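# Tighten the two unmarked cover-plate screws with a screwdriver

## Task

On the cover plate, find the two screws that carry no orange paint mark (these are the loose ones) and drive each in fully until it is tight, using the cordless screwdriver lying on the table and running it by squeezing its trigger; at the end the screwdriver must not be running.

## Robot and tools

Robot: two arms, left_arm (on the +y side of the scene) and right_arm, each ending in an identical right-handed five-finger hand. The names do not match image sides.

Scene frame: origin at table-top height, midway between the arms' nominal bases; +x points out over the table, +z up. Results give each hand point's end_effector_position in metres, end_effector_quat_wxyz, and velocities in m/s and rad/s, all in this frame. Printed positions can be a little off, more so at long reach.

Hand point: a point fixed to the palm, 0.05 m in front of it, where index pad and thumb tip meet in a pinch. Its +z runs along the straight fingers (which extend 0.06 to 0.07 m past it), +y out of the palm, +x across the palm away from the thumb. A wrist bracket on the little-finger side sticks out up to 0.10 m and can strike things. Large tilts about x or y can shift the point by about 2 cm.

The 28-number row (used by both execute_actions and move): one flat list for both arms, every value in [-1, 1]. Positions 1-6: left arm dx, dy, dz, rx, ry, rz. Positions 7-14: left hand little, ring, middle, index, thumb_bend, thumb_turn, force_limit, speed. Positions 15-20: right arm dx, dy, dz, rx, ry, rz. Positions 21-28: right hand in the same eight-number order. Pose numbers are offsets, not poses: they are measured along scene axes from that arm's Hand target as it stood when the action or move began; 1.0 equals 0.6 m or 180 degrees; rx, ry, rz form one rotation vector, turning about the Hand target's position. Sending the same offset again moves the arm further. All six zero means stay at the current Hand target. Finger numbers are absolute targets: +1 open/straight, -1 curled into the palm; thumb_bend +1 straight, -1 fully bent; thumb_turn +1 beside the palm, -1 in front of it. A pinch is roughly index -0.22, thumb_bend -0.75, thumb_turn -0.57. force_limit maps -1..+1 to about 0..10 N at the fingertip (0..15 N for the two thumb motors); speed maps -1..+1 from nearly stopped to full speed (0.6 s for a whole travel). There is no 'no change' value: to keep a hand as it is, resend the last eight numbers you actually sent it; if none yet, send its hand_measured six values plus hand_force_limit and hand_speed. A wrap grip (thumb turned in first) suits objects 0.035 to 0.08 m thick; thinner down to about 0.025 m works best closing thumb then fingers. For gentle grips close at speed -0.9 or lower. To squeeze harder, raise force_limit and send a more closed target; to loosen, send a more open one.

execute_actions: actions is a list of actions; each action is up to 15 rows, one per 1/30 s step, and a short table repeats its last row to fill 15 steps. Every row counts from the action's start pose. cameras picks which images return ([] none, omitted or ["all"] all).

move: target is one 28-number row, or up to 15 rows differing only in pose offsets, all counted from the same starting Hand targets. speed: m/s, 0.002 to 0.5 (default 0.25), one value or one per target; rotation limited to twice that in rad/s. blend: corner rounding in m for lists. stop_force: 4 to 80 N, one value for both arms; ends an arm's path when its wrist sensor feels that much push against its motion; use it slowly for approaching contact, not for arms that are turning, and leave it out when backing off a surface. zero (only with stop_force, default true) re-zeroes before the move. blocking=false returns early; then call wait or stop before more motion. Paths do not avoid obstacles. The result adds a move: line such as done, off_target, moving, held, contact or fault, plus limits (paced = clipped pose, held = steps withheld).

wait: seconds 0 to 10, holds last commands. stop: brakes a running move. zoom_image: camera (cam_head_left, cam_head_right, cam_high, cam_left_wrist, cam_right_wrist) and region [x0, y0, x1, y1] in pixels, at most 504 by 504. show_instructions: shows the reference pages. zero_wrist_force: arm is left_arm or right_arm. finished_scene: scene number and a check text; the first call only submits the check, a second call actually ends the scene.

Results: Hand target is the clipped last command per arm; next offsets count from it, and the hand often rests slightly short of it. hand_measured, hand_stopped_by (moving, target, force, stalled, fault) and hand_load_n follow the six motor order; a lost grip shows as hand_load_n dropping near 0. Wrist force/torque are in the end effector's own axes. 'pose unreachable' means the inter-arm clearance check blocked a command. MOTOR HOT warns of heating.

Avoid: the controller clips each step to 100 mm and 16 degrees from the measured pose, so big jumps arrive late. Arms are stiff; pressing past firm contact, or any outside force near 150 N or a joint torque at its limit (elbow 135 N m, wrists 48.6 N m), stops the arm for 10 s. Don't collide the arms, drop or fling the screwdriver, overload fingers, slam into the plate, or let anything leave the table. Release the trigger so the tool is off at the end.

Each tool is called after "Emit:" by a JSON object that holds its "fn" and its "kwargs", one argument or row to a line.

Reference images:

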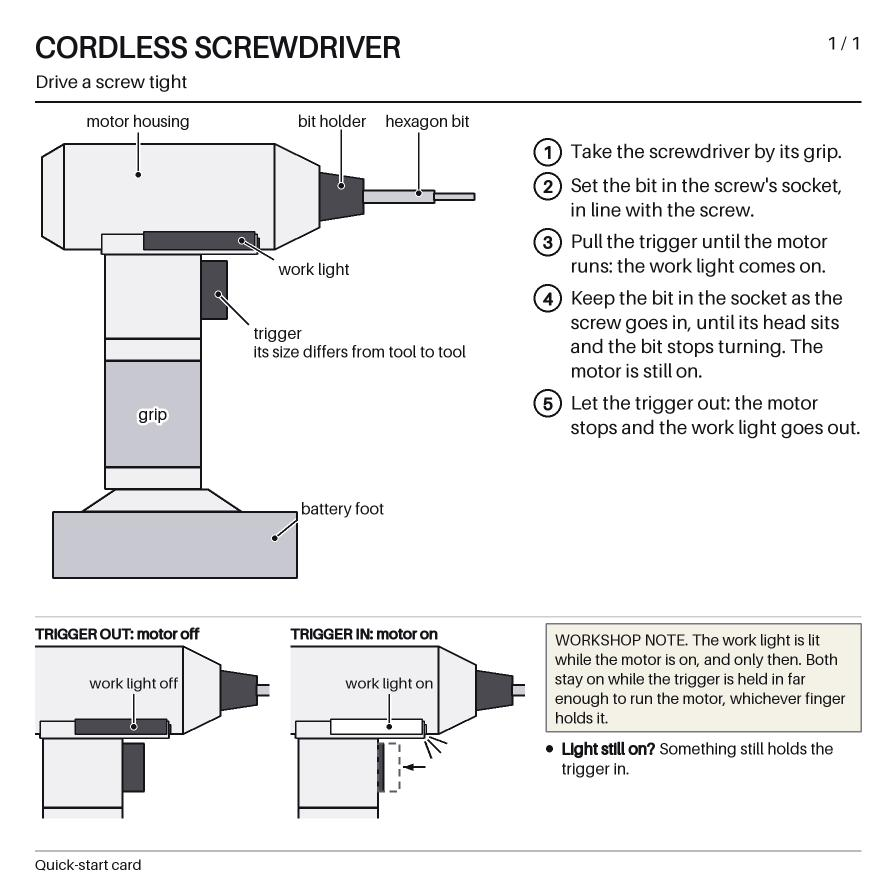

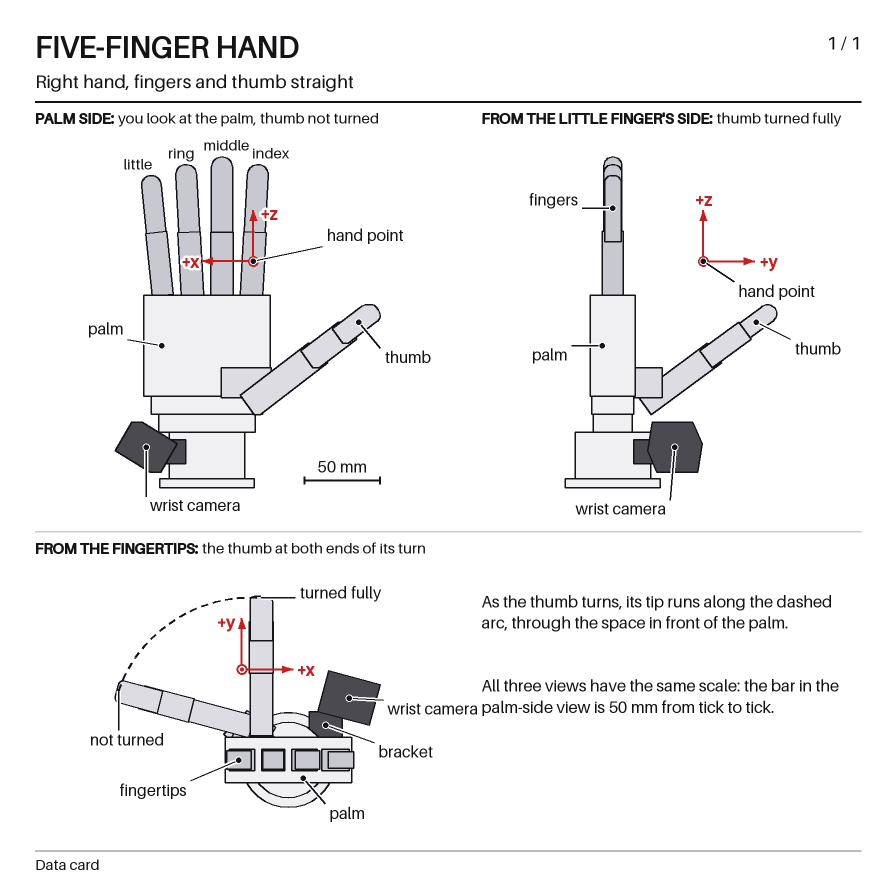

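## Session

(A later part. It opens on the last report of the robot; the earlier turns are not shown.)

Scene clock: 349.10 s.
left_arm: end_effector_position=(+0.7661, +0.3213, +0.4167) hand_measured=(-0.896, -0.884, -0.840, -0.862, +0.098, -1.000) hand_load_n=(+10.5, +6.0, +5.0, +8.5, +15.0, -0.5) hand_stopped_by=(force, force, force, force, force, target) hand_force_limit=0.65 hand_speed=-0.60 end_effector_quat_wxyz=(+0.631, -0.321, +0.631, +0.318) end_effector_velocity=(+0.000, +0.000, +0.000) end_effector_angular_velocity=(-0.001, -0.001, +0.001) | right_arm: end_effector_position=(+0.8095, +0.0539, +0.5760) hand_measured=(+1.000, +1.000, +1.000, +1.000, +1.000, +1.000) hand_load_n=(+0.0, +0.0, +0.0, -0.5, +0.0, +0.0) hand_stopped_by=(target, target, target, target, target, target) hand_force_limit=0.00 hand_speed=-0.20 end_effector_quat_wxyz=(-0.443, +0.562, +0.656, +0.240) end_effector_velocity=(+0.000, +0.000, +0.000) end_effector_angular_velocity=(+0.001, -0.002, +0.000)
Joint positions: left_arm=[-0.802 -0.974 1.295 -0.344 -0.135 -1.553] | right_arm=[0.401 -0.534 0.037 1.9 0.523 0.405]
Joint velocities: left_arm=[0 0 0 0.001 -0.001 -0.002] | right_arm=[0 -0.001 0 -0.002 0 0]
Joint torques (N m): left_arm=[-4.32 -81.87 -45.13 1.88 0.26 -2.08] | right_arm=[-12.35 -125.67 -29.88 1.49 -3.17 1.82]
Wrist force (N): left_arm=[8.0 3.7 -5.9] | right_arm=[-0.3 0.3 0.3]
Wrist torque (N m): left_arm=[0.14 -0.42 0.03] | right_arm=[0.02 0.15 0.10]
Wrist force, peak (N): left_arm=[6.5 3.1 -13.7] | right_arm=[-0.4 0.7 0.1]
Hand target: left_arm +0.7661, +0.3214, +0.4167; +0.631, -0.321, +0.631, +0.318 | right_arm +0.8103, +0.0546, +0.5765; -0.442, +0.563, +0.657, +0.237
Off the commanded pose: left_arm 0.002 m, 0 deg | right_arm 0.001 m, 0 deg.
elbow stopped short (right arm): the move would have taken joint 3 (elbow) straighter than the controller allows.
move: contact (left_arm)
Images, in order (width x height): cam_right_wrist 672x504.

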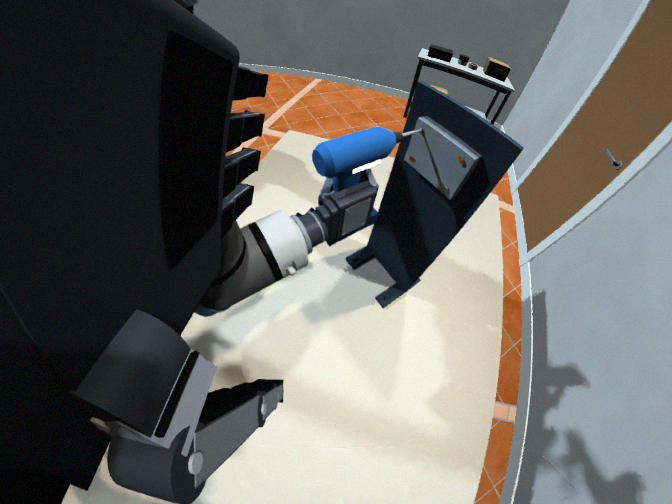

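Emit:
{"fn": "move", "kwargs": {
  "target": [-0.00074,0.00115,0.00017,0,0,0,-0.98,-0.98,-0.98,-0.9,-0.98,-1,0.65,-0.6,0,0,0,0,0,0,1,1,1,1,1,1,0,-0.2],
  "speed": 0.004,
  "cameras": []
}}

Emit:
{"fn": "move", "kwargs": {
  "target": [0.002714,-0.001936,0,0,0,0,-0.98,-0.98,-0.98,-0.9,-0.98,-1,0.65,-0.6,0,0,0,0,0,0,1,1,1,1,1,1,0,-0.2],
  "speed": 0.003,
  "cameras": []
}}

Emit:
{"fn": "move", "kwargs": {
  "target": [
    [0,0,0.0005,0,0,0,-0.98,-0.98,-0.98,-0.9,-0.98,-1,0.65,-0.6,0,0,0,0,0,0,1,1,1,1,1,1,0,-0.2],
    [-0.002714,0.001936,0.0005,0,0,0,-0.98,-0.98,-0.98,-0.9,-0.98,-1,0.65,-0.6,0,0,0,0,0,0,1,1,1,1,1,1,0,-0.2]
  ],
  "speed": 0.003,
  "cameras": []
}}

Emit:
{"fn": "move", "kwargs": {
  "target": [
    [0,0,0.0005,0,0,0,-0.98,-0.98,-0.98,-0.9,-0.98,-1,0.65,-0.6,0,0,0,0,0,0,1,1,1,1,1,1,0,-0.2],
    [0.002714,-0.001936,0.0005,0,0,0,-0.98,-0.98,-0.98,-0.9,-0.98,-1,0.65,-0.6,0,0,0,0,0,0,1,1,1,1,1,1,0,-0.2]
  ],
  "speed": 0.003,
  "cameras": []
}}

Emit:
{"fn": "move", "kwargs": {
  "target": [
    [0,0,0.0005,0,0,0,-0.98,-0.98,-0.98,-0.9,-0.98,-1,0.65,-0.6,0,0,0,0,0,0,1,1,1,1,1,1,0,-0.2],
    [-0.002714,0.001936,0.0005,0,0,0,-0.98,-0.98,-0.98,-0.9,-0.98,-1,0.65,-0.6,0,0,0,0,0,0,1,1,1,1,1,1,0,-0.2]
  ],
  "speed": 0.003,
  "cameras": []
}}

Emit:
{"fn": "move", "kwargs": {
  "target": [
    [0,0,0.0005,0,0,0,-0.98,-0.98,-0.98,-0.9,-0.98,-1,0.65,-0.6,0,0,0,0,0,0,1,1,1,1,1,1,0,-0.2],
    [0.002714,-0.001936,0.0005,0,0,0,-0.98,-0.98,-0.98,-0.9,-0.98,-1,0.65,-0.6,0,0,0,0,0,0,1,1,1,1,1,1,0,-0.2]
  ],
  "speed": 0.003,
  "cameras": ["cam_right_wrist"]
}}

Scene clock: 351.00 s.
left_arm: end_effector_position=(+0.7656, +0.3221, +0.4168) hand_measured=(-0.896, -0.884, -0.840, -0.862, +0.098, -1.000) hand_load_n=(+10.5, +6.5, +5.0, +8.0, +15.0, +0.0) hand_stopped_by=(force, force, force, force, force, target) hand_force_limit=0.65 hand_speed=-0.60 end_effector_quat_wxyz=(+0.631, -0.321, +0.631, +0.318) end_effector_velocity=(+0.000, +0.000, +0.000) end_effector_angular_velocity=(+0.001, +0.001, +0.000) | right_arm: end_effector_position=(+0.8095, +0.0539, +0.5760) hand_measured=(+1.000, +1.000, +1.000, +1.000, +1.000, +1.000) hand_load_n=(+0.0, +0.0, +0.0, +0.0, +0.0, +0.0) hand_stopped_by=(target, target, target, target, target, target) hand_force_limit=0.00 hand_speed=-0.20 end_effector_quat_wxyz=(-0.443, +0.562, +0.656, +0.240) end_effector_velocity=(+0.000, +0.000, +0.000) end_effector_angular_velocity=(+0.001, +0.000, +0.000)
Joint positions: left_arm=[-0.802 -0.975 1.297 -0.345 -0.134 -1.553] | right_arm=[0.401 -0.534 0.037 1.9 0.523 0.405]
Joint velocities: left_arm=[0 0 0 0 0 0.001] | right_arm=[0 0 0 -0.001 0 0]
Joint torques (N m): left_arm=[10.46 -104.51 -32.8 -1.84 0.84 -0.51] | right_arm=[-10.67 -116.39 -29.24 1.44 -3.3 1.82]
Wrist force (N): left_arm=[7.8 -1.0 -6.6] | right_arm=[-0.2 0.1 0.4]
Wrist torque (N m): left_arm=[0.67 -0.38 -0.53] | right_arm=[0.00 0.12 0.11]
Wrist force, peak (N): left_arm=[10.9 0.6 -16.9] | right_arm=[-0.6 0.5 0.2]
Hand target: left_arm +0.7656, +0.3221, +0.4168; +0.631, -0.321, +0.631, +0.318 | right_arm +0.8103, +0.0546, +0.5765; -0.442, +0.563, +0.657, +0.237
Off the commanded pose: left_arm 0.000 m, 0 deg | right_arm 0.001 m, 0 deg.
elbow stopped short (right arm): the move would have taken joint 3 (elbow) straighter than the controller allows.
move: done
No camera images: "cameras" was empty.

Scene clock: 351.90 s.
left_arm: end_effector_position=(+0.7673, +0.3209, +0.4168) hand_measured=(-0.896, -0.884, -0.840, -0.862, +0.098, -1.000) hand_load_n=(+9.0, +5.5, +4.0, +9.0, +14.5, -1.0) hand_stopped_by=(force, force, force, force, force, target) hand_force_limit=0.65 hand_speed=-0.60 end_effector_quat_wxyz=(+0.631, -0.321, +0.631, +0.318) end_effector_velocity=(+0.000, +0.000, +0.001) end_effector_angular_velocity=(+0.001, +0.001, +0.000) | right_arm: end_effector_position=(+0.8096, +0.0539, +0.5759) hand_measured=(+1.000, +1.000, +1.000, +1.000, +1.000, +1.000) hand_load_n=(+0.0, +0.0, +0.0, +0.0, +0.0, +0.0) hand_stopped_by=(target, target, target, target, target, target) hand_force_limit=0.00 hand_speed=-0.20 end_effector_quat_wxyz=(-0.443, +0.562, +0.656, +0.240) end_effector_velocity=(+0.000, +0.000, +0.000) end_effector_angular_velocity=(+0.000, -0.001, +0.000)
Joint positions: left_arm=[-0.801 -0.972 1.292 -0.343 -0.134 -1.553] | right_arm=[0.401 -0.534 0.037 1.9 0.523 0.405]
Joint velocities: left_arm=[0 -0.001 0 0.001 0 0.001] | right_arm=[0 0 0 -0.001 0 0]
Joint torques (N m): left_arm=[7.45 -68.39 -49.03 4.44 4.76 3.98] | right_arm=[-7.59 -117.59 -29.19 1.76 -3.34 1.61]
Wrist force (N): left_arm=[6.6 9.6 -7.3] | right_arm=[-0.2 0.4 0.1]
Wrist torque (N m): left_arm=[-0.48 -0.71 -1.26] | right_arm=[0.06 0.15 0.11]
Wrist force, peak (N): left_arm=[6.5 10.2 -7.2] | right_arm=[-0.3 0.7 0.1]
Hand target: left_arm +0.7672, +0.3209, +0.4168; +0.631, -0.321, +0.631, +0.318 | right_arm +0.8103, +0.0546, +0.5765; -0.442, +0.563, +0.657, +0.237
Off the commanded pose: left_arm 0.000 m, 0 deg | right_arm 0.001 m, 0 deg.
elbow stopped short (right arm): the move would have taken joint 3 (elbow) straighter than the controller allows.
move: done
No camera images: "cameras" was empty.

Scene clock: 352.90 s.
left_arm: end_effector_position=(+0.7656, +0.3221, +0.4171) hand_measured=(-0.896, -0.884, -0.840, -0.862, +0.098, -1.000) hand_load_n=(+11.0, +7.0, +5.0, +8.5, +14.5, +0.0) hand_stopped_by=(force, force, force, force, force, target) hand_force_limit=0.65 hand_speed=-0.60 end_effector_quat_wxyz=(+0.631, -0.321, +0.631, +0.318) end_effector_velocity=(+0.000, +0.000, +0.001) end_effector_angular_velocity=(-0.001, -0.001, +0.000) | right_arm: end_effector_position=(+0.8095, +0.0539, +0.5759) hand_measured=(+1.000, +1.000, +1.000, +1.000, +1.000, +1.000) hand_load_n=(+0.0, +0.0, +0.0, +0.0, +0.0, +0.0) hand_stopped_by=(target, target, target, target, target, target) hand_force_limit=0.00 hand_speed=-0.20 end_effector_quat_wxyz=(-0.443, +0.562, +0.656, +0.240) end_effector_velocity=(+0.001, +0.000, -0.002) end_effector_angular_velocity=(-0.001, +0.003, +0.000)
Joint positions: left_arm=[-0.802 -0.975 1.297 -0.344 -0.134 -1.553] | right_arm=[0.401 -0.534 0.037 1.9 0.523 0.405]
Joint velocities: left_arm=[0 -0.001 0 0 -0.001 -0.001] | right_arm=[0 0.002 0 0 0 0]
Joint torques (N m): left_arm=[-0.38 -108.28 -36.63 -1.34 -1.93 -1.23] | right_arm=[-7.5 -123.76 -29.2 1.47 -3.45 1.73]
Wrist force (N): left_arm=[11.4 -3.3 -14.0] | right_arm=[0.0 0.3 -0.2]
Wrist torque (N m): left_arm=[1.14 -0.52 -0.24] | right_arm=[0.06 0.12 0.12]
Wrist force, peak (N): left_arm=[11.3 5.1 -15.4] | right_arm=[-0.4 0.8 0.5]
Hand target: left_arm +0.7656, +0.3221, +0.4171; +0.631, -0.321, +0.631, +0.318 | right_arm +0.8103, +0.0546, +0.5765; -0.442, +0.563, +0.657, +0.237
Off the commanded pose: left_arm 0.000 m, 0 deg | right_arm 0.001 m, 0 deg.
elbow stopped short (right arm): the move would have taken joint 3 (elbow) straighter than the controller allows.
move: done
No camera images: "cameras" was empty.

Scene clock: 353.90 s.
left_arm: end_effector_position=(+0.7673, +0.3209, +0.4174) hand_measured=(-0.896, -0.884, -0.840, -0.862, +0.098, -1.000) hand_load_n=(+8.5, +5.5, +4.0, +9.0, +14.5, -0.5) hand_stopped_by=(force, force, force, force, force, target) hand_force_limit=0.65 hand_speed=-0.60 end_effector_quat_wxyz=(+0.631, -0.321, +0.631, +0.318) end_effector_velocity=(+0.000, +0.000, +0.000) end_effector_angular_velocity=(+0.000, +0.000, +0.000) | right_arm: end_effector_position=(+0.8095, +0.0539, +0.5760) hand_measured=(+1.000, +1.000, +1.000, +1.000, +1.000, +1.000) hand_load_n=(+0.0, +0.0, +0.0, +0.0, +0.0, +0.0) hand_stopped_by=(target, target, target, target, target, target) hand_force_limit=0.00 hand_speed=-0.20 end_effector_quat_wxyz=(-0.443, +0.562, +0.656, +0.240) end_effector_velocity=(+0.000, +0.000, +0.001) end_effector_angular_velocity=(+0.000, +0.000, +0.000)
Joint positions: left_arm=[-0.801 -0.972 1.291 -0.342 -0.134 -1.553] | right_arm=[0.401 -0.534 0.037 1.9 0.523 0.405]
Joint velocities: left_arm=[0 0 0 0 0 0] | right_arm=[0 -0.001 0 0 0 0]
Joint torques (N m): left_arm=[16.89 -76.18 -54.13 5.01 4.24 4] | right_arm=[-7.53 -126.11 -29.02 1.52 -3.09 1.72]
Wrist force (N): left_arm=[14.5 8.8 -16.5] | right_arm=[-0.3 -0.1 0.3]
Wrist torque (N m): left_arm=[-0.04 -0.36 -0.95] | right_arm=[-0.02 0.15 0.09]
Wrist force, peak (N): left_arm=[17.5 -2.9 -18.1] | right_arm=[-0.5 0.6 0.1]
Hand target: left_arm +0.7672, +0.3209, +0.4174; +0.631, -0.321, +0.631, +0.318 | right_arm +0.8103, +0.0546, +0.5765; -0.442, +0.563, +0.657, +0.237
Off the commanded pose: left_arm 0.000 m, 0 deg | right_arm 0.001 m, 0 deg.
elbow stopped short (right arm): the move would have taken joint 3 (elbow) straighter than the controller allows.
move: done
No camera images: "cameras" was empty.

Scene clock: 354.90 s.
left_arm: end_effector_position=(+0.7656, +0.3221, +0.4177) hand_measured=(-0.896, -0.884, -0.840, -0.862, +0.098, -1.000) hand_load_n=(+10.0, +7.0, +5.0, +8.5, +14.5, +0.5) hand_stopped_by=(force, force, force, force, force, target) hand_force_limit=0.65 hand_speed=-0.60 end_effector_quat_wxyz=(+0.631, -0.321, +0.631, +0.318) end_effector_velocity=(+0.000, +0.000, -0.001) end_effector_angular_velocity=(+0.000, +0.000, +0.000) | right_arm: end_effector_position=(+0.8095, +0.0539, +0.5760) hand_measured=(+1.000, +1.000, +1.000, +1.000, +1.000, +1.000) hand_load_n=(+0.0, +0.0, +0.0, +0.0, +0.5, +0.0) hand_stopped_by=(target, target, target, target, target, target) hand_force_limit=0.00 hand_speed=-0.20 end_effector_quat_wxyz=(-0.443, +0.562, +0.656, +0.240) end_effector_velocity=(+0.000, +0.000, +0.000) end_effector_angular_velocity=(+0.000, -0.001, +0.000)
Joint positions: left_arm=[-0.802 -0.976 1.296 -0.343 -0.134 -1.553] | right_arm=[0.401 -0.534 0.037 1.9 0.523 0.405]
Joint velocities: left_arm=[0 0.001 0 0 0 -0.001] | right_arm=[0 0 0 -0.001 0 0]
Joint torques (N m): left_arm=[5.63 -111.6 -38.91 -0.5 -2.4 -0.84] | right_arm=[-7.03 -124.81 -29.13 1.52 -3.3 1.76]
Wrist force (N): left_arm=[19.3 -4.1 -24.5] | right_arm=[0.1 0.4 0.2]
Wrist torque (N m): left_arm=[1.55 -0.22 0.03] | right_arm=[0.05 0.08 0.14]
Wrist force, peak (N): left_arm=[19.8 4.7 -24.8] | right_arm=[0.0 0.7 0.4]
Hand target: left_arm +0.7656, +0.3221, +0.4177; +0.631, -0.321, +0.631, +0.318 | right_arm +0.8103, +0.0546, +0.5765; -0.442, +0.563, +0.657, +0.237
Off the commanded pose: left_arm 0.000 m, 0 deg | right_arm 0.001 m, 0 deg.
elbow stopped short (right arm): the move would have taken joint 3 (elbow) straighter than the controller allows.
move: done
No camera images: "cameras" was empty.

Scene clock: 355.90 s.
left_arm: end_effector_position=(+0.7673, +0.3209, +0.4180) hand_measured=(-0.896, -0.884, -0.840, -0.862, +0.098, -1.000) hand_load_n=(+8.0, +5.0, +4.0, +9.0, +14.5, -0.5) hand_stopped_by=(force, force, force, force, force, target) hand_force_limit=0.65 hand_speed=-0.60 end_effector_quat_wxyz=(+0.631, -0.321, +0.631, +0.318) end_effector_velocity=(+0.000, -0.001, +0.000) end_effector_angular_velocity=(+0.001, +0.002, -0.002) | right_arm: end_effector_position=(+0.8095, +0.0539, +0.5760) hand_measured=(+1.000, +1.000, +1.000, +1.000, +1.000, +1.000) hand_load_n=(+0.0, +0.0, +0.0, +0.0, +0.0, +0.0) hand_stopped_by=(target, target, target, target, target, target) hand_force_limit=0.00 hand_speed=-0.20 end_effector_quat_wxyz=(-0.443, +0.562, +0.656, +0.240) end_effector_velocity=(+0.000, +0.000, +0.000) end_effector_angular_velocity=(+0.000, +0.000, +0.000)
Joint positions: left_arm=[-0.801 -0.972 1.291 -0.341 -0.134 -1.553] | right_arm=[0.401 -0.534 0.037 1.9 0.523 0.405]
Joint velocities: left_arm=[-0.001 0.001 0 0 0.001 0.002] | right_arm=[0 0 0 0 0 0]
Joint torques (N m): left_arm=[24.22 -80.78 -56.17 5.77 4.83 4.41] | right_arm=[-7.1 -124.3 -29.67 1.47 -3.09 1.74]
Wrist force (N): left_arm=[20.9 8.7 -25.9] | right_arm=[0.0 0.4 0.1]
Wrist torque (N m): left_arm=[0.31 -0.26 -0.73] | right_arm=[0.06 0.11 0.13]
Wrist force, peak (N): left_arm=[24.2 -3.1 -28.9] | right_arm=[-0.2 0.8 0.2]
Hand target: left_arm +0.7672, +0.3209, +0.4180; +0.631, -0.321, +0.631, +0.318 | right_arm +0.8103, +0.0546, +0.5765; -0.442, +0.563, +0.657, +0.237
Off the commanded pose: left_arm 0.000 m, 0 deg | right_arm 0.001 m, 0 deg.
elbow stopped short (right arm): the move would have taken joint 3 (elbow) straighter than the controller allows.
move: done
Images, in order (width x height): cam_right_wrist 672x504.

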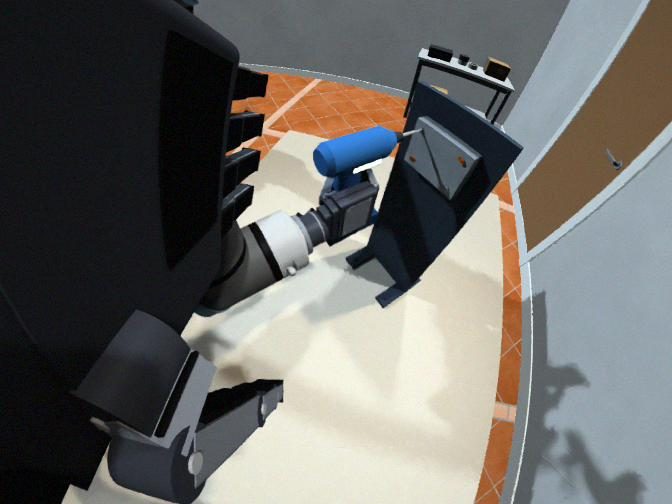

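Emit:
{"fn": "move", "kwargs": {
  "target": [-0.00231,0.00165,-0.0020,0,0,0,-0.98,-0.98,-0.98,-0.9,-0.98,-1,0.65,-0.6,0,0,0,0,0,0,1,1,1,1,1,1,0,-0.2],
  "speed": 0.004,
  "cameras": []
}}

Emit:
{"fn": "move", "kwargs": {
  "target": [0.0034,0.0048,0,0,0,0,-0.98,-0.98,-0.98,-0.9,-0.98,-1,0.65,-0.6,0,0,0,0,0,0,1,1,1,1,1,1,0,-0.2],
  "speed": 0.005,
  "stop_force": 6,
  "cameras": ["cam_right_wrist"]
}}

Emit:
{"fn": "zoom_image", "kwargs": {
  "camera": "cam_right_wrist",
  "region": [412, 122, 430, 140]
}}

Scene clock: 357.43 s.
left_arm: end_effector_position=(+0.7659, +0.3220, +0.4168) hand_measured=(-0.896, -0.884, -0.840, -0.862, +0.098, -1.000) hand_load_n=(+10.0, +7.0, +4.5, +8.5, +15.0, -0.5) hand_stopped_by=(force, force, force, force, force, target) hand_force_limit=0.65 hand_speed=-0.60 end_effector_quat_wxyz=(+0.631, -0.321, +0.631, +0.318) end_effector_velocity=(-0.001, -0.001, +0.000) end_effector_angular_velocity=(+0.000, +0.001, -0.001) | right_arm: end_effector_position=(+0.8095, +0.0539, +0.5759) hand_measured=(+1.000, +1.000, +1.000, +1.000, +1.000, +1.000) hand_load_n=(+0.0, +0.0, +0.0, +0.0, +0.0, +0.0) hand_stopped_by=(target, target, target, target, target, target) hand_force_limit=0.00 hand_speed=-0.20 end_effector_quat_wxyz=(-0.443, +0.562, +0.656, +0.240) end_effector_velocity=(+0.000, +0.000, +0.000) end_effector_angular_velocity=(+0.001, +0.000, +0.000)
Joint positions: left_arm=[-0.801 -0.975 1.296 -0.344 -0.134 -1.553] | right_arm=[0.401 -0.534 0.037 1.9 0.523 0.405]
Joint velocities: left_arm=[-0.002 0 0 0 -0.001 0.001] | right_arm=[0 0 0 -0.001 -0.001 0]
Joint torques (N m): left_arm=[-8.14 -101.6 -33.31 -2.14 -1.61 0.19] | right_arm=[-5.21 -116.35 -29.26 1.55 -3.37 1.57]
Wrist force (N): left_arm=[2.5 -0.1 -9.2] | right_arm=[-0.5 0.3 0.6]
Wrist torque (N m): left_arm=[0.77 -1.12 0.06] | right_arm=[0.02 0.17 0.09]
Wrist force, peak (N): left_arm=[20.8 8.5 -26.1] | right_arm=[0.4 0.7 0.4]
Hand target: left_arm +0.7659, +0.3219, +0.4168; +0.631, -0.321, +0.631, +0.318 | right_arm +0.8103, +0.0546, +0.5765; -0.442, +0.563, +0.657, +0.237
Off the commanded pose: left_arm 0.000 m, 0 deg | right_arm 0.001 m, 0 deg.
elbow stopped short (right arm): the move would have taken joint 3 (elbow) straighter than the controller allows.
move: done
No camera images: "cameras" was empty.

Scene clock: 358.30 s.
left_arm: end_effector_position=(+0.7660, +0.3222, +0.4168) hand_measured=(-0.896, -0.884, -0.840, -0.862, +0.098, -1.000) hand_load_n=(+10.5, +6.5, +5.0, +8.5, +15.0, -1.0) hand_stopped_by=(force, force, force, force, force, target) hand_force_limit=0.65 hand_speed=-0.60 end_effector_quat_wxyz=(+0.631, -0.321, +0.631, +0.318) end_effector_velocity=(+0.000, -0.001, +0.000) end_effector_angular_velocity=(+0.000, +0.000, -0.002) | right_arm: end_effector_position=(+0.8095, +0.0539, +0.5759) hand_measured=(+1.000, +1.000, +1.000, +1.000, +1.000, +1.000) hand_load_n=(+0.0, +0.0, +0.0, +0.0, +0.0, +0.0) hand_stopped_by=(target, target, target, target, target, target) hand_force_limit=0.00 hand_speed=-0.20 end_effector_quat_wxyz=(-0.443, +0.562, +0.656, +0.240) end_effector_velocity=(+0.001, +0.000, -0.002) end_effector_angular_velocity=(-0.001, +0.001, +0.000)
Joint positions: left_arm=[-0.801 -0.975 1.296 -0.344 -0.134 -1.553] | right_arm=[0.401 -0.534 0.037 1.9 0.523 0.405]
Joint velocities: left_arm=[-0.001 0 0 0 0.001 0] | right_arm=[0 0.002 0 0 0 0]
Joint torques (N m): left_arm=[2.27 -97.04 -35.54 0.92 -2.36 -0.1] | right_arm=[-3.61 -119.89 -29.4 1.34 -3.38 1.74]
Wrist force (N): left_arm=[8.5 -1.1 -18.9] | right_arm=[0.1 0.2 0.4]
Wrist torque (N m): left_arm=[1.08 -1.08 -0.55] | right_arm=[0.02 0.09 0.13]
Wrist force, peak (N): left_arm=[10.9 -1.5 -25.0] | right_arm=[-0.2 0.5 0.5]
Hand target: left_arm +0.7660, +0.3222, +0.4168; +0.631, -0.321, +0.631, +0.318 | right_arm +0.8103, +0.0546, +0.5765; -0.442, +0.563, +0.657, +0.237
Off the commanded pose: left_arm 0.003 m, 0 deg | right_arm 0.001 m, 0 deg.
elbow stopped short (right arm): the move would have taken joint 3 (elbow) straighter than the controller allows.
move: contact (left_arm)
Images, in order (width x height): cam_right_wrist 672x504.

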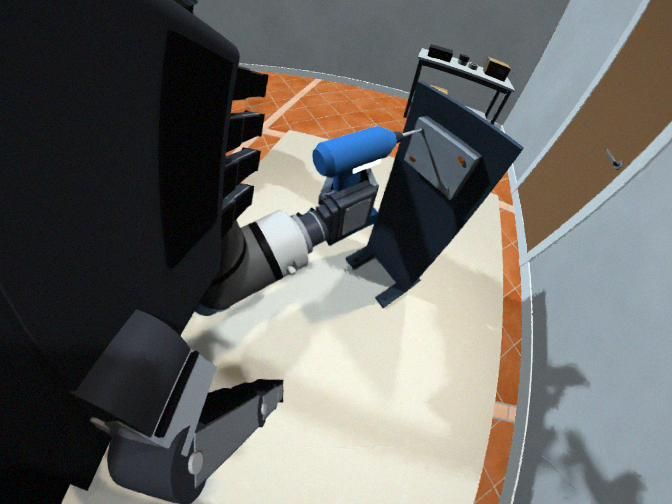

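Scaled by 28.000 from the camera's 672x504 image, which has a finer 960x720 frame.

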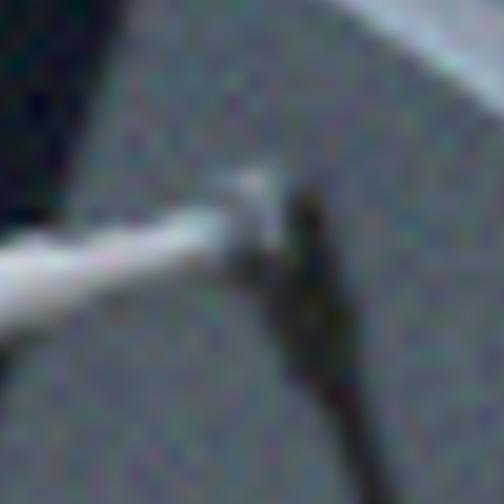

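Emit:
{"fn": "wait", "kwargs": {
  "seconds": 1,
  "cameras": []
}}

Emit:
{"fn": "wait", "kwargs": {
  "seconds": 1,
  "cameras": ["cam_right_wrist"]
}}

Emit:
{"fn": "zoom_image", "kwargs": {
  "camera": "cam_right_wrist",
  "region": [412, 122, 430, 140]
}}

Scene clock: 359.47 s.
left_arm: end_effector_position=(+0.7660, +0.3222, +0.4168) hand_measured=(-0.896, -0.884, -0.840, -0.862, +0.098, -1.000) hand_load_n=(+10.5, +6.5, +4.5, +8.5, +15.0, -1.0) hand_stopped_by=(force, force, force, force, force, target) hand_force_limit=0.65 hand_speed=-0.60 end_effector_quat_wxyz=(+0.631, -0.321, +0.631, +0.318) end_effector_velocity=(+0.000, -0.001, -0.001) end_effector_angular_velocity=(+0.001, +0.001, -0.001) | right_arm: end_effector_position=(+0.8095, +0.0539, +0.5760) hand_measured=(+1.000, +1.000, +1.000, +1.000, +1.000, +1.000) hand_load_n=(+0.0, +0.0, +0.0, +0.0, +0.0, +0.0) hand_stopped_by=(target, target, target, target, target, target) hand_force_limit=0.00 hand_speed=-0.20 end_effector_quat_wxyz=(-0.443, +0.562, +0.656, +0.240) end_effector_velocity=(+0.000, +0.000, -0.001) end_effector_angular_velocity=(-0.001, +0.002, +0.000)
Joint positions: left_arm=[-0.801 -0.975 1.296 -0.344 -0.134 -1.553] | right_arm=[0.401 -0.534 0.037 1.9 0.523 0.405]
Joint velocities: left_arm=[-0.001 0.001 0 0 0 -0.001] | right_arm=[0 0.001 0 0 0 0.001]
Joint torques (N m): left_arm=[-3.21 -95.76 -35.18 5.08 -2.04 -2.11] | right_arm=[-3.34 -124.95 -29.4 1.94 -3.12 1.73]
Wrist force (N): left_arm=[8.4 -0.8 -17.2] | right_arm=[-0.4 0.4 0.2]
Wrist torque (N m): left_arm=[1.05 -1.06 -0.55] | right_arm=[0.06 0.17 0.10]
Wrist force, peak (N): left_arm=[8.4 -0.9 -18.6] | right_arm=[-0.5 0.6 0.2]
Hand target: left_arm +0.7660, +0.3222, +0.4168; +0.631, -0.321, +0.631, +0.318 | right_arm +0.8103, +0.0546, +0.5765; -0.442, +0.563, +0.657, +0.237
Off the commanded pose: left_arm 0.003 m, 0 deg | right_arm 0.001 m, 0 deg.
wait: 1.00 s; at rest from the start
No camera images: "cameras" was empty.

Scene clock: 360.47 s.
left_arm: end_effector_position=(+0.7660, +0.3222, +0.4168) hand_measured=(-0.896, -0.884, -0.840, -0.862, +0.098, -1.000) hand_load_n=(+10.5, +6.5, +5.0, +8.5, +15.0, -0.5) hand_stopped_by=(force, force, force, force, force, target) hand_force_limit=0.65 hand_speed=-0.60 end_effector_quat_wxyz=(+0.631, -0.321, +0.631, +0.318) end_effector_velocity=(+0.000, +0.001, +0.000) end_effector_angular_velocity=(+0.000, +0.000, +0.000) | right_arm: end_effector_position=(+0.8095, +0.0539, +0.5760) hand_measured=(+1.000, +1.000, +1.000, +1.000, +1.000, +1.000) hand_load_n=(+0.0, +0.0, +0.0, +0.5, +0.0, +0.5) hand_stopped_by=(target, target, target, target, target, target) hand_force_limit=0.00 hand_speed=-0.20 end_effector_quat_wxyz=(-0.443, +0.562, +0.656, +0.240) end_effector_velocity=(+0.001, +0.000, -0.001) end_effector_angular_velocity=(-0.001, +0.000, +0.000)
Joint positions: left_arm=[-0.801 -0.975 1.296 -0.344 -0.134 -1.553] | right_arm=[0.401 -0.534 0.037 1.9 0.523 0.405]
Joint velocities: left_arm=[0.001 0 0 0 0 0.001] | right_arm=[0 0.001 0 -0.001 0 0]
Joint torques (N m): left_arm=[-4.81 -97.34 -34.6 4.93 -1.72 -2.1] | right_arm=[-4.21 -126.5 -29.23 2.29 -2.84 1.65]
Wrist force (N): left_arm=[8.3 -0.4 -16.9] | right_arm=[-0.1 0.2 0.0]
Wrist torque (N m): left_arm=[1.09 -1.04 -0.53] | right_arm=[0.04 0.13 0.11]
Wrist force, peak (N): left_arm=[8.4 -1.0 -17.3] | right_arm=[-0.4 0.5 0.2]
Hand target: left_arm +0.7660, +0.3222, +0.4168; +0.631, -0.321, +0.631, +0.318 | right_arm +0.8103, +0.0546, +0.5765; -0.442, +0.563, +0.657, +0.237
Off the commanded pose: left_arm 0.003 m, 0 deg | right_arm 0.001 m, 0 deg.
wait: 1.00 s; at rest by 0.17 s
Images, in order (width x height): cam_right_wrist 672x504.

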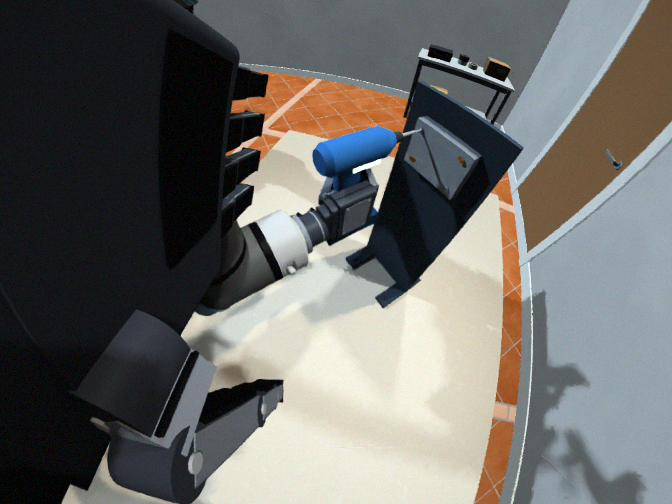

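Scaled by 28.000 from the camera's 672x504 image, which has a finer 960x720 frame.

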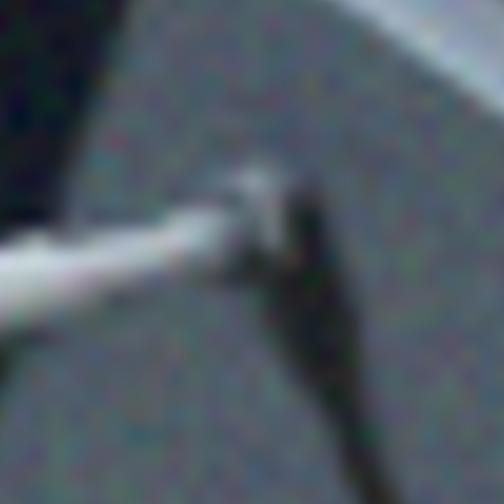

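Emit:
{"fn": "move", "kwargs": {
  "target": [-0.00049,-0.00068,0,0,0,0,-0.98,-0.98,-0.98,-0.9,-0.98,-1,0.65,-0.6,0,0,0,0,0,0,1,1,1,1,1,1,0,-0.2],
  "speed": 0.005,
  "cameras": []
}}

Emit:
{"fn": "wait", "kwargs": {
  "seconds": 1,
  "cameras": []
}}

Scene clock: 362.93 s.
left_arm: end_effector_position=(+0.7658, +0.3218, +0.4168) hand_measured=(-0.896, -0.884, -0.840, -0.862, +0.098, -1.000) hand_load_n=(+10.5, +6.5, +5.0, +8.5, +15.0, -0.5) hand_stopped_by=(force, force, force, force, force, target) hand_force_limit=0.65 hand_speed=-0.60 end_effector_quat_wxyz=(+0.631, -0.321, +0.631, +0.318) end_effector_velocity=(+0.000, +0.000, +0.000) end_effector_angular_velocity=(+0.000, +0.000, +0.000) | right_arm: end_effector_position=(+0.8095, +0.0539, +0.5760) hand_measured=(+1.000, +1.000, +1.000, +1.000, +1.000, +1.000) hand_load_n=(+0.0, +0.0, +0.0, +0.0, +0.0, +0.0) hand_stopped_by=(target, target, target, target, target, target) hand_force_limit=0.00 hand_speed=-0.20 end_effector_quat_wxyz=(-0.443, +0.562, +0.656, +0.240) end_effector_velocity=(+0.000, +0.000, +0.000) end_effector_angular_velocity=(+0.000, +0.001, +0.000)
Joint positions: left_arm=[-0.802 -0.975 1.296 -0.344 -0.134 -1.553] | right_arm=[0.401 -0.534 0.037 1.9 0.523 0.405]
Joint velocities: left_arm=[-0.001 0 0 -0.001 -0.001 0.001] | right_arm=[0 0 0 0.001 -0.001 0]
Joint torques (N m): left_arm=[-16.13 -99.8 -31.16 3.82 -2.34 -2.63] | right_arm=[-3.05 -118.1 -29.53 1.39 -3.22 1.68]
Wrist force (N): left_arm=[3.0 0.1 4.1] | right_arm=[0.1 0.3 -0.1]
Wrist torque (N m): left_arm=[0.29 -0.34 -0.76] | right_arm=[0.06 0.10 0.12]
Wrist force, peak (N): left_arm=[8.3 -1.0 -17.6] | right_arm=[0.0 0.5 0.6]
Hand target: left_arm +0.7657, +0.3218, +0.4168; +0.631, -0.321, +0.631, +0.318 | right_arm +0.8103, +0.0546, +0.5765; -0.442, +0.563, +0.657, +0.237
Off the commanded pose: left_arm 0.000 m, 0 deg | right_arm 0.001 m, 0 deg.
elbow stopped short (right arm): the move would have taken joint 3 (elbow) straighter than the controller allows.
move: done
No camera images: "cameras" was empty.

Scene clock: 363.93 s.
left_arm: end_effector_position=(+0.7657, +0.3218, +0.4168) hand_measured=(-0.896, -0.884, -0.840, -0.862, +0.098, -1.000) hand_load_n=(+10.0, +6.5, +5.0, +8.5, +15.0, +0.0) hand_stopped_by=(force, force, force, force, force, target) hand_force_limit=0.65 hand_speed=-0.60 end_effector_quat_wxyz=(+0.631, -0.321, +0.631, +0.318) end_effector_velocity=(+0.000, +0.000, +0.000) end_effector_angular_velocity=(+0.000, +0.000, +0.000) | right_arm: end_effector_position=(+0.8095, +0.0539, +0.5760) hand_measured=(+1.000, +1.000, +1.000, +1.000, +1.000, +1.000) hand_load_n=(+0.0, +0.0, +0.0, +0.0, +0.0, +0.0) hand_stopped_by=(target, target, target, target, target, target) hand_force_limit=0.00 hand_speed=-0.20 end_effector_quat_wxyz=(-0.443, +0.562, +0.656, +0.240) end_effector_velocity=(+0.000, +0.000, +0.001) end_effector_angular_velocity=(+0.001, -0.001, +0.000)
Joint positions: left_arm=[-0.802 -0.975 1.296 -0.344 -0.134 -1.553] | right_arm=[0.401 -0.534 0.037 1.9 0.523 0.405]
Joint velocities: left_arm=[0 -0.001 0 0 0 0] | right_arm=[0 -0.001 0 0 0 0]
Joint torques (N m): left_arm=[-19.93 -97.14 -31.18 3.31 -1.46 -2.37] | right_arm=[-3.22 -118.01 -29.39 2.01 -3.17 1.69]
Wrist force (N): left_arm=[1.7 0.3 6.0] | right_arm=[-0.1 -0.2 0.5]
Wrist torque (N m): left_arm=[0.21 -0.30 -0.81] | right_arm=[-0.06 0.12 0.10]
Wrist force, peak (N): left_arm=[2.3 0.4 6.8] | right_arm=[-0.4 0.5 0.5]
Hand target: left_arm +0.7657, +0.3218, +0.4168; +0.631, -0.321, +0.631, +0.318 | right_arm +0.8103, +0.0546, +0.5765; -0.442, +0.563, +0.657, +0.237
Off the commanded pose: left_arm 0.000 m, 0 deg | right_arm 0.001 m, 0 deg.
wait: 1.00 s; at rest by 0.17 s
No camera images: "cameras" was empty.

Emit:
{"fn": "move", "kwargs": {
  "target": [0.0003,0.0004,0,0,0,0,-0.98,-0.98,-0.98,0,-0.98,-1,0.65,-0.6,0,0,0,0,0,0,1,1,1,1,1,1,0,-0.2],
  "speed": 0.01,
  "cameras": ["cam_right_wrist","cam_head_left"]
}}

Emit:
{"fn": "zoom_image", "kwargs": {
  "camera": "cam_right_wrist",
  "region": [310, 110, 430, 200]
}}

Scene clock: 365.63 s.
left_arm: end_effector_position=(+0.7659, +0.3221, +0.4168) hand_measured=(-0.896, -0.884, -0.840, +0.000, +0.098, -1.000) hand_load_n=(+10.0, +6.5, +5.0, +0.0, +15.0, +0.0) hand_stopped_by=(force, force, force, target, force, target) hand_force_limit=0.65 hand_speed=-0.60 end_effector_quat_wxyz=(+0.631, -0.321, +0.631, +0.318) end_effector_velocity=(+0.000, +0.000, +0.000) end_effector_angular_velocity=(-0.001, -0.001, -0.001) | right_arm: end_effector_position=(+0.8095, +0.0539, +0.5759) hand_measured=(+1.000, +1.000, +1.000, +1.000, +1.000, +1.000) hand_load_n=(+0.0, +0.0, +0.0, -0.5, +0.0, +0.0) hand_stopped_by=(target, target, target, target, target, target) hand_force_limit=0.00 hand_speed=-0.20 end_effector_quat_wxyz=(-0.443, +0.562, +0.656, +0.240) end_effector_velocity=(+0.000, +0.000, +0.001) end_effector_angular_velocity=(+0.001, -0.001, +0.000)
Joint positions: left_arm=[-0.801 -0.975 1.296 -0.344 -0.134 -1.553] | right_arm=[0.401 -0.534 0.037 1.9 0.523 0.405]
Joint velocities: left_arm=[0 0 0 0 0 -0.001] | right_arm=[0 -0.001 0 0 0 0]
Joint torques (N m): left_arm=[9.91 -75.88 -49.12 -2.05 1.03 3.11] | right_arm=[-1.09 -124.71 -29.42 1.7 -3.16 1.65]
Wrist force (N): left_arm=[2.5 -0.2 -3.1] | right_arm=[-0.2 0.1 0.3]
Wrist torque (N m): left_arm=[0.69 -0.52 0.17] | right_arm=[0.00 0.14 0.11]
Wrist force, peak (N): left_arm=[1.8 0.4 6.1] | right_arm=[-0.1 0.7 0.8]
Hand target: left_arm +0.7659, +0.3220, +0.4168; +0.631, -0.321, +0.631, +0.318 | right_arm +0.8103, +0.0546, +0.5765; -0.442, +0.563, +0.657, +0.237
Off the commanded pose: left_arm 0.000 m, 0 deg | right_arm 0.001 m, 0 deg.
elbow stopped short (right arm): the move would have taken joint 3 (elbow) straighter than the controller allows.
move: done
Images, in order (width x height): cam_head_left 896x504, cam_right_wrist 672x504.

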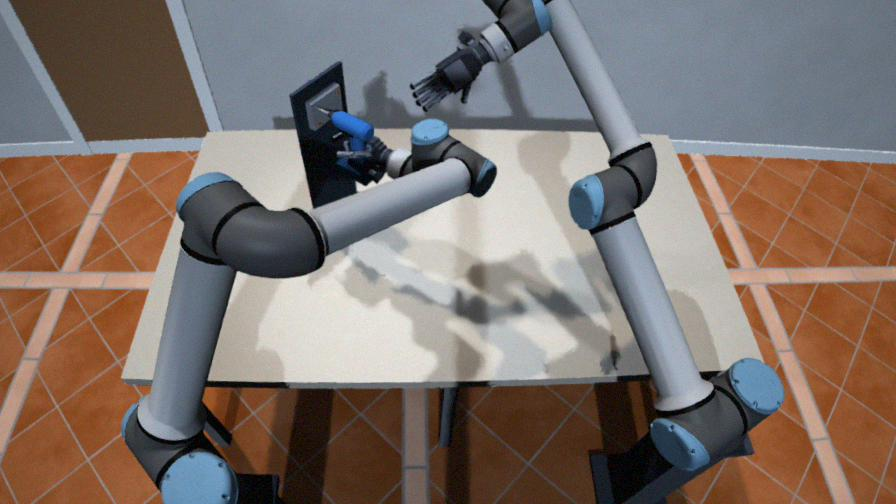

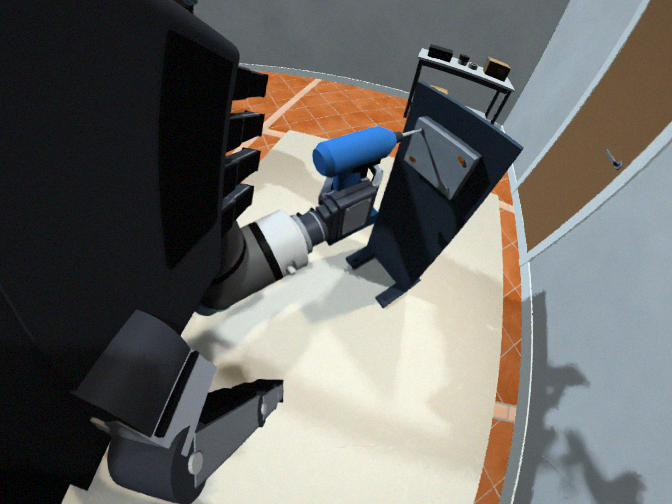

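Scaled by 4.200 from the camera's 672x504 image, which has a finer 960x720 frame.

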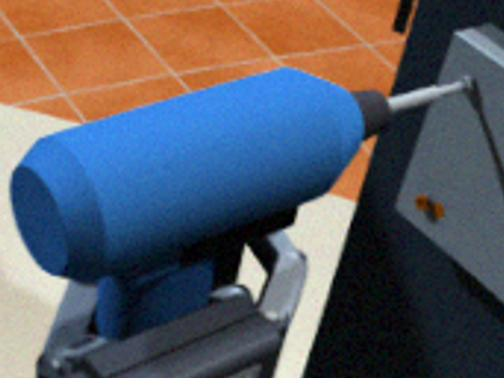

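Emit:
{"fn": "move", "kwargs": {
  "target": [
    [-0.0194,-0.0271,0,0,0,0,-0.98,-0.98,-0.98,0,-0.98,-1,0.65,-0.6,0,0,0,0,0,0,1,1,1,1,1,1,0,-0.2],
    [-0.0968,-0.1357,0,0,0,0,-0.98,-0.98,-0.98,0,-0.98,-1,0.65,-0.6,0,0,0,0,0,0,1,1,1,1,1,1,0,-0.2]
  ],
  "speed": [0.04,0.12],
  "cameras": ["all"]
}}

Emit:
{"fn": "zoom_image", "kwargs": {
  "camera": "cam_right_wrist",
  "region": [390, 105, 480, 205]
}}

Scene clock: 367.27 s.
left_arm: end_effector_position=(+0.7077, +0.2406, +0.4168) hand_measured=(-0.896, -0.884, -0.840, +0.000, +0.098, -1.000) hand_load_n=(+7.5, +6.0, +5.5, +0.0, +13.5, +2.0) hand_stopped_by=(force, force, force, target, force, target) hand_force_limit=0.65 hand_speed=-0.60 end_effector_quat_wxyz=(+0.631, -0.321, +0.631, +0.318) end_effector_velocity=(+0.002, +0.002, +0.000) end_effector_angular_velocity=(+0.001, +0.001, -0.001) | right_arm: end_effector_position=(+0.8095, +0.0539, +0.5760) hand_measured=(+1.000, +1.000, +1.000, +1.000, +1.000, +1.000) hand_load_n=(+0.0, +0.0, +0.0, +0.0, +0.0, +0.0) hand_stopped_by=(target, target, target, target, target, target) hand_force_limit=0.00 hand_speed=-0.20 end_effector_quat_wxyz=(-0.443, +0.562, +0.656, +0.240) end_effector_velocity=(+0.000, +0.000, +0.000) end_effector_angular_velocity=(+0.000, +0.000, +0.000)
Joint positions: left_arm=[-0.912 -0.971 1.291 -0.333 -0.244 -1.563] | right_arm=[0.401 -0.534 0.037 1.9 0.523 0.405]
Joint velocities: left_arm=[0.003 0 0 0 0.003 0.001] | right_arm=[0 0 0 0 0 0]
Joint torques (N m): left_arm=[7.58 -85.78 -40.29 3.45 1.54 -2.62] | right_arm=[0.79 -122.58 -29.6 2.39 -3.3 1.7]
Wrist force (N): left_arm=[7.6 2.6 -1.7] | right_arm=[0.2 0.3 0.5]
Wrist torque (N m): left_arm=[0.40 -0.04 0.17] | right_arm=[0.02 0.07 0.13]
Wrist force, peak (N): left_arm=[7.3 2.3 -5.2] | right_arm=[-0.1 0.8 0.1]
Hand target: left_arm +0.7077, +0.2406, +0.4168; +0.631, -0.321, +0.631, +0.318 | right_arm +0.8103, +0.0546, +0.5765; -0.442, +0.563, +0.657, +0.237
Off the commanded pose: left_arm 0.000 m, 0 deg | right_arm 0.001 m, 0 deg.
elbow stopped short (right arm): the move would have taken joint 3 (elbow) straighter than the controller allows.
move: done

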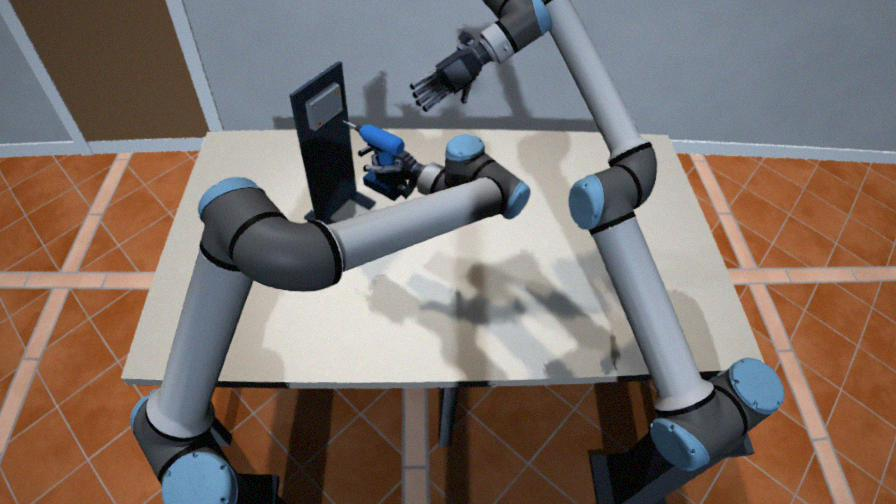

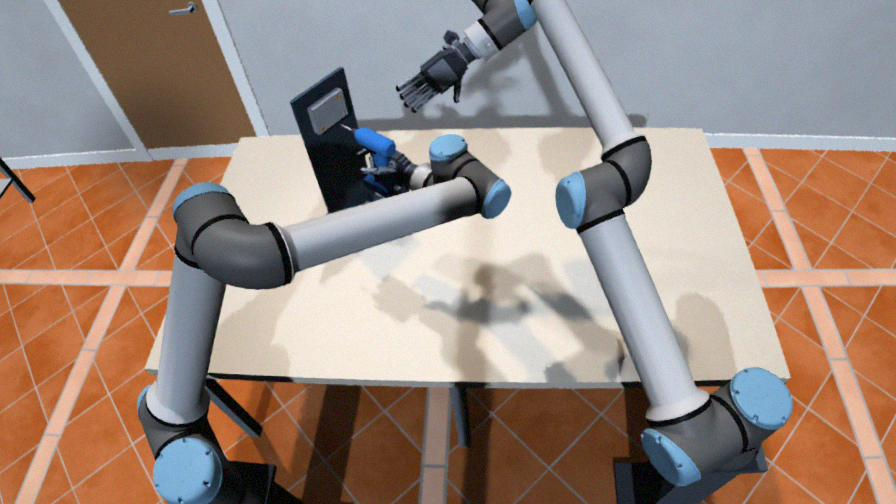

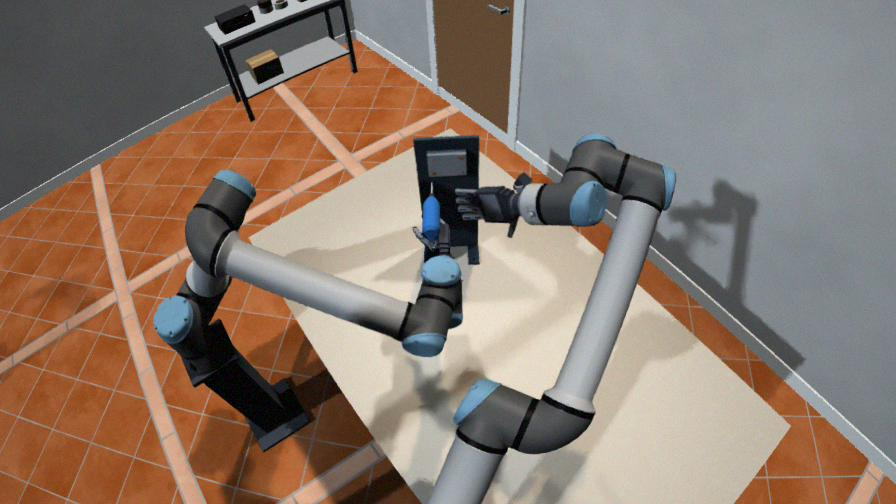

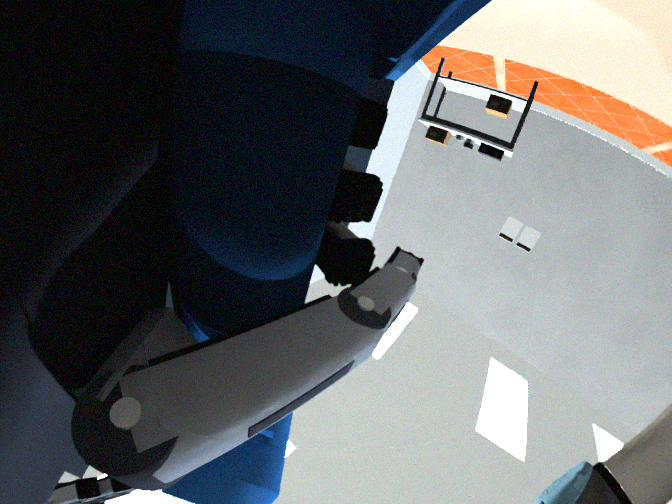

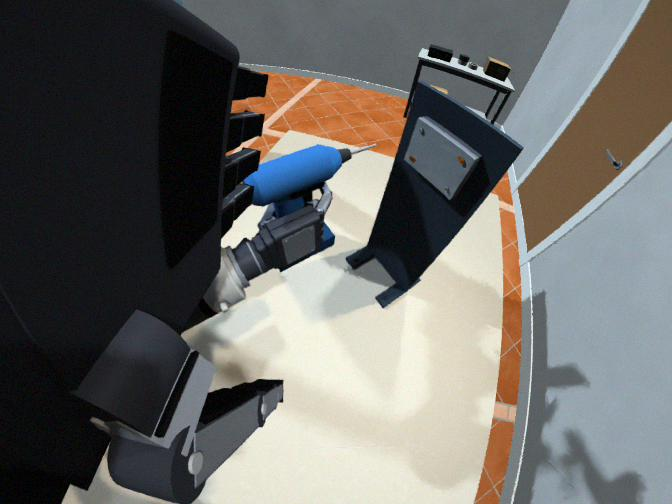

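Scaled by 5.040 from the camera's 672x504 image, which has a finer 960x720 frame.

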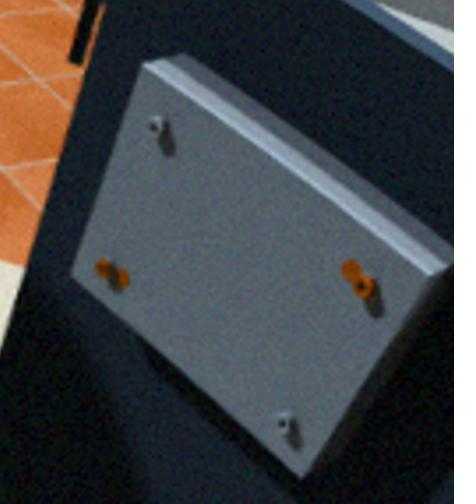

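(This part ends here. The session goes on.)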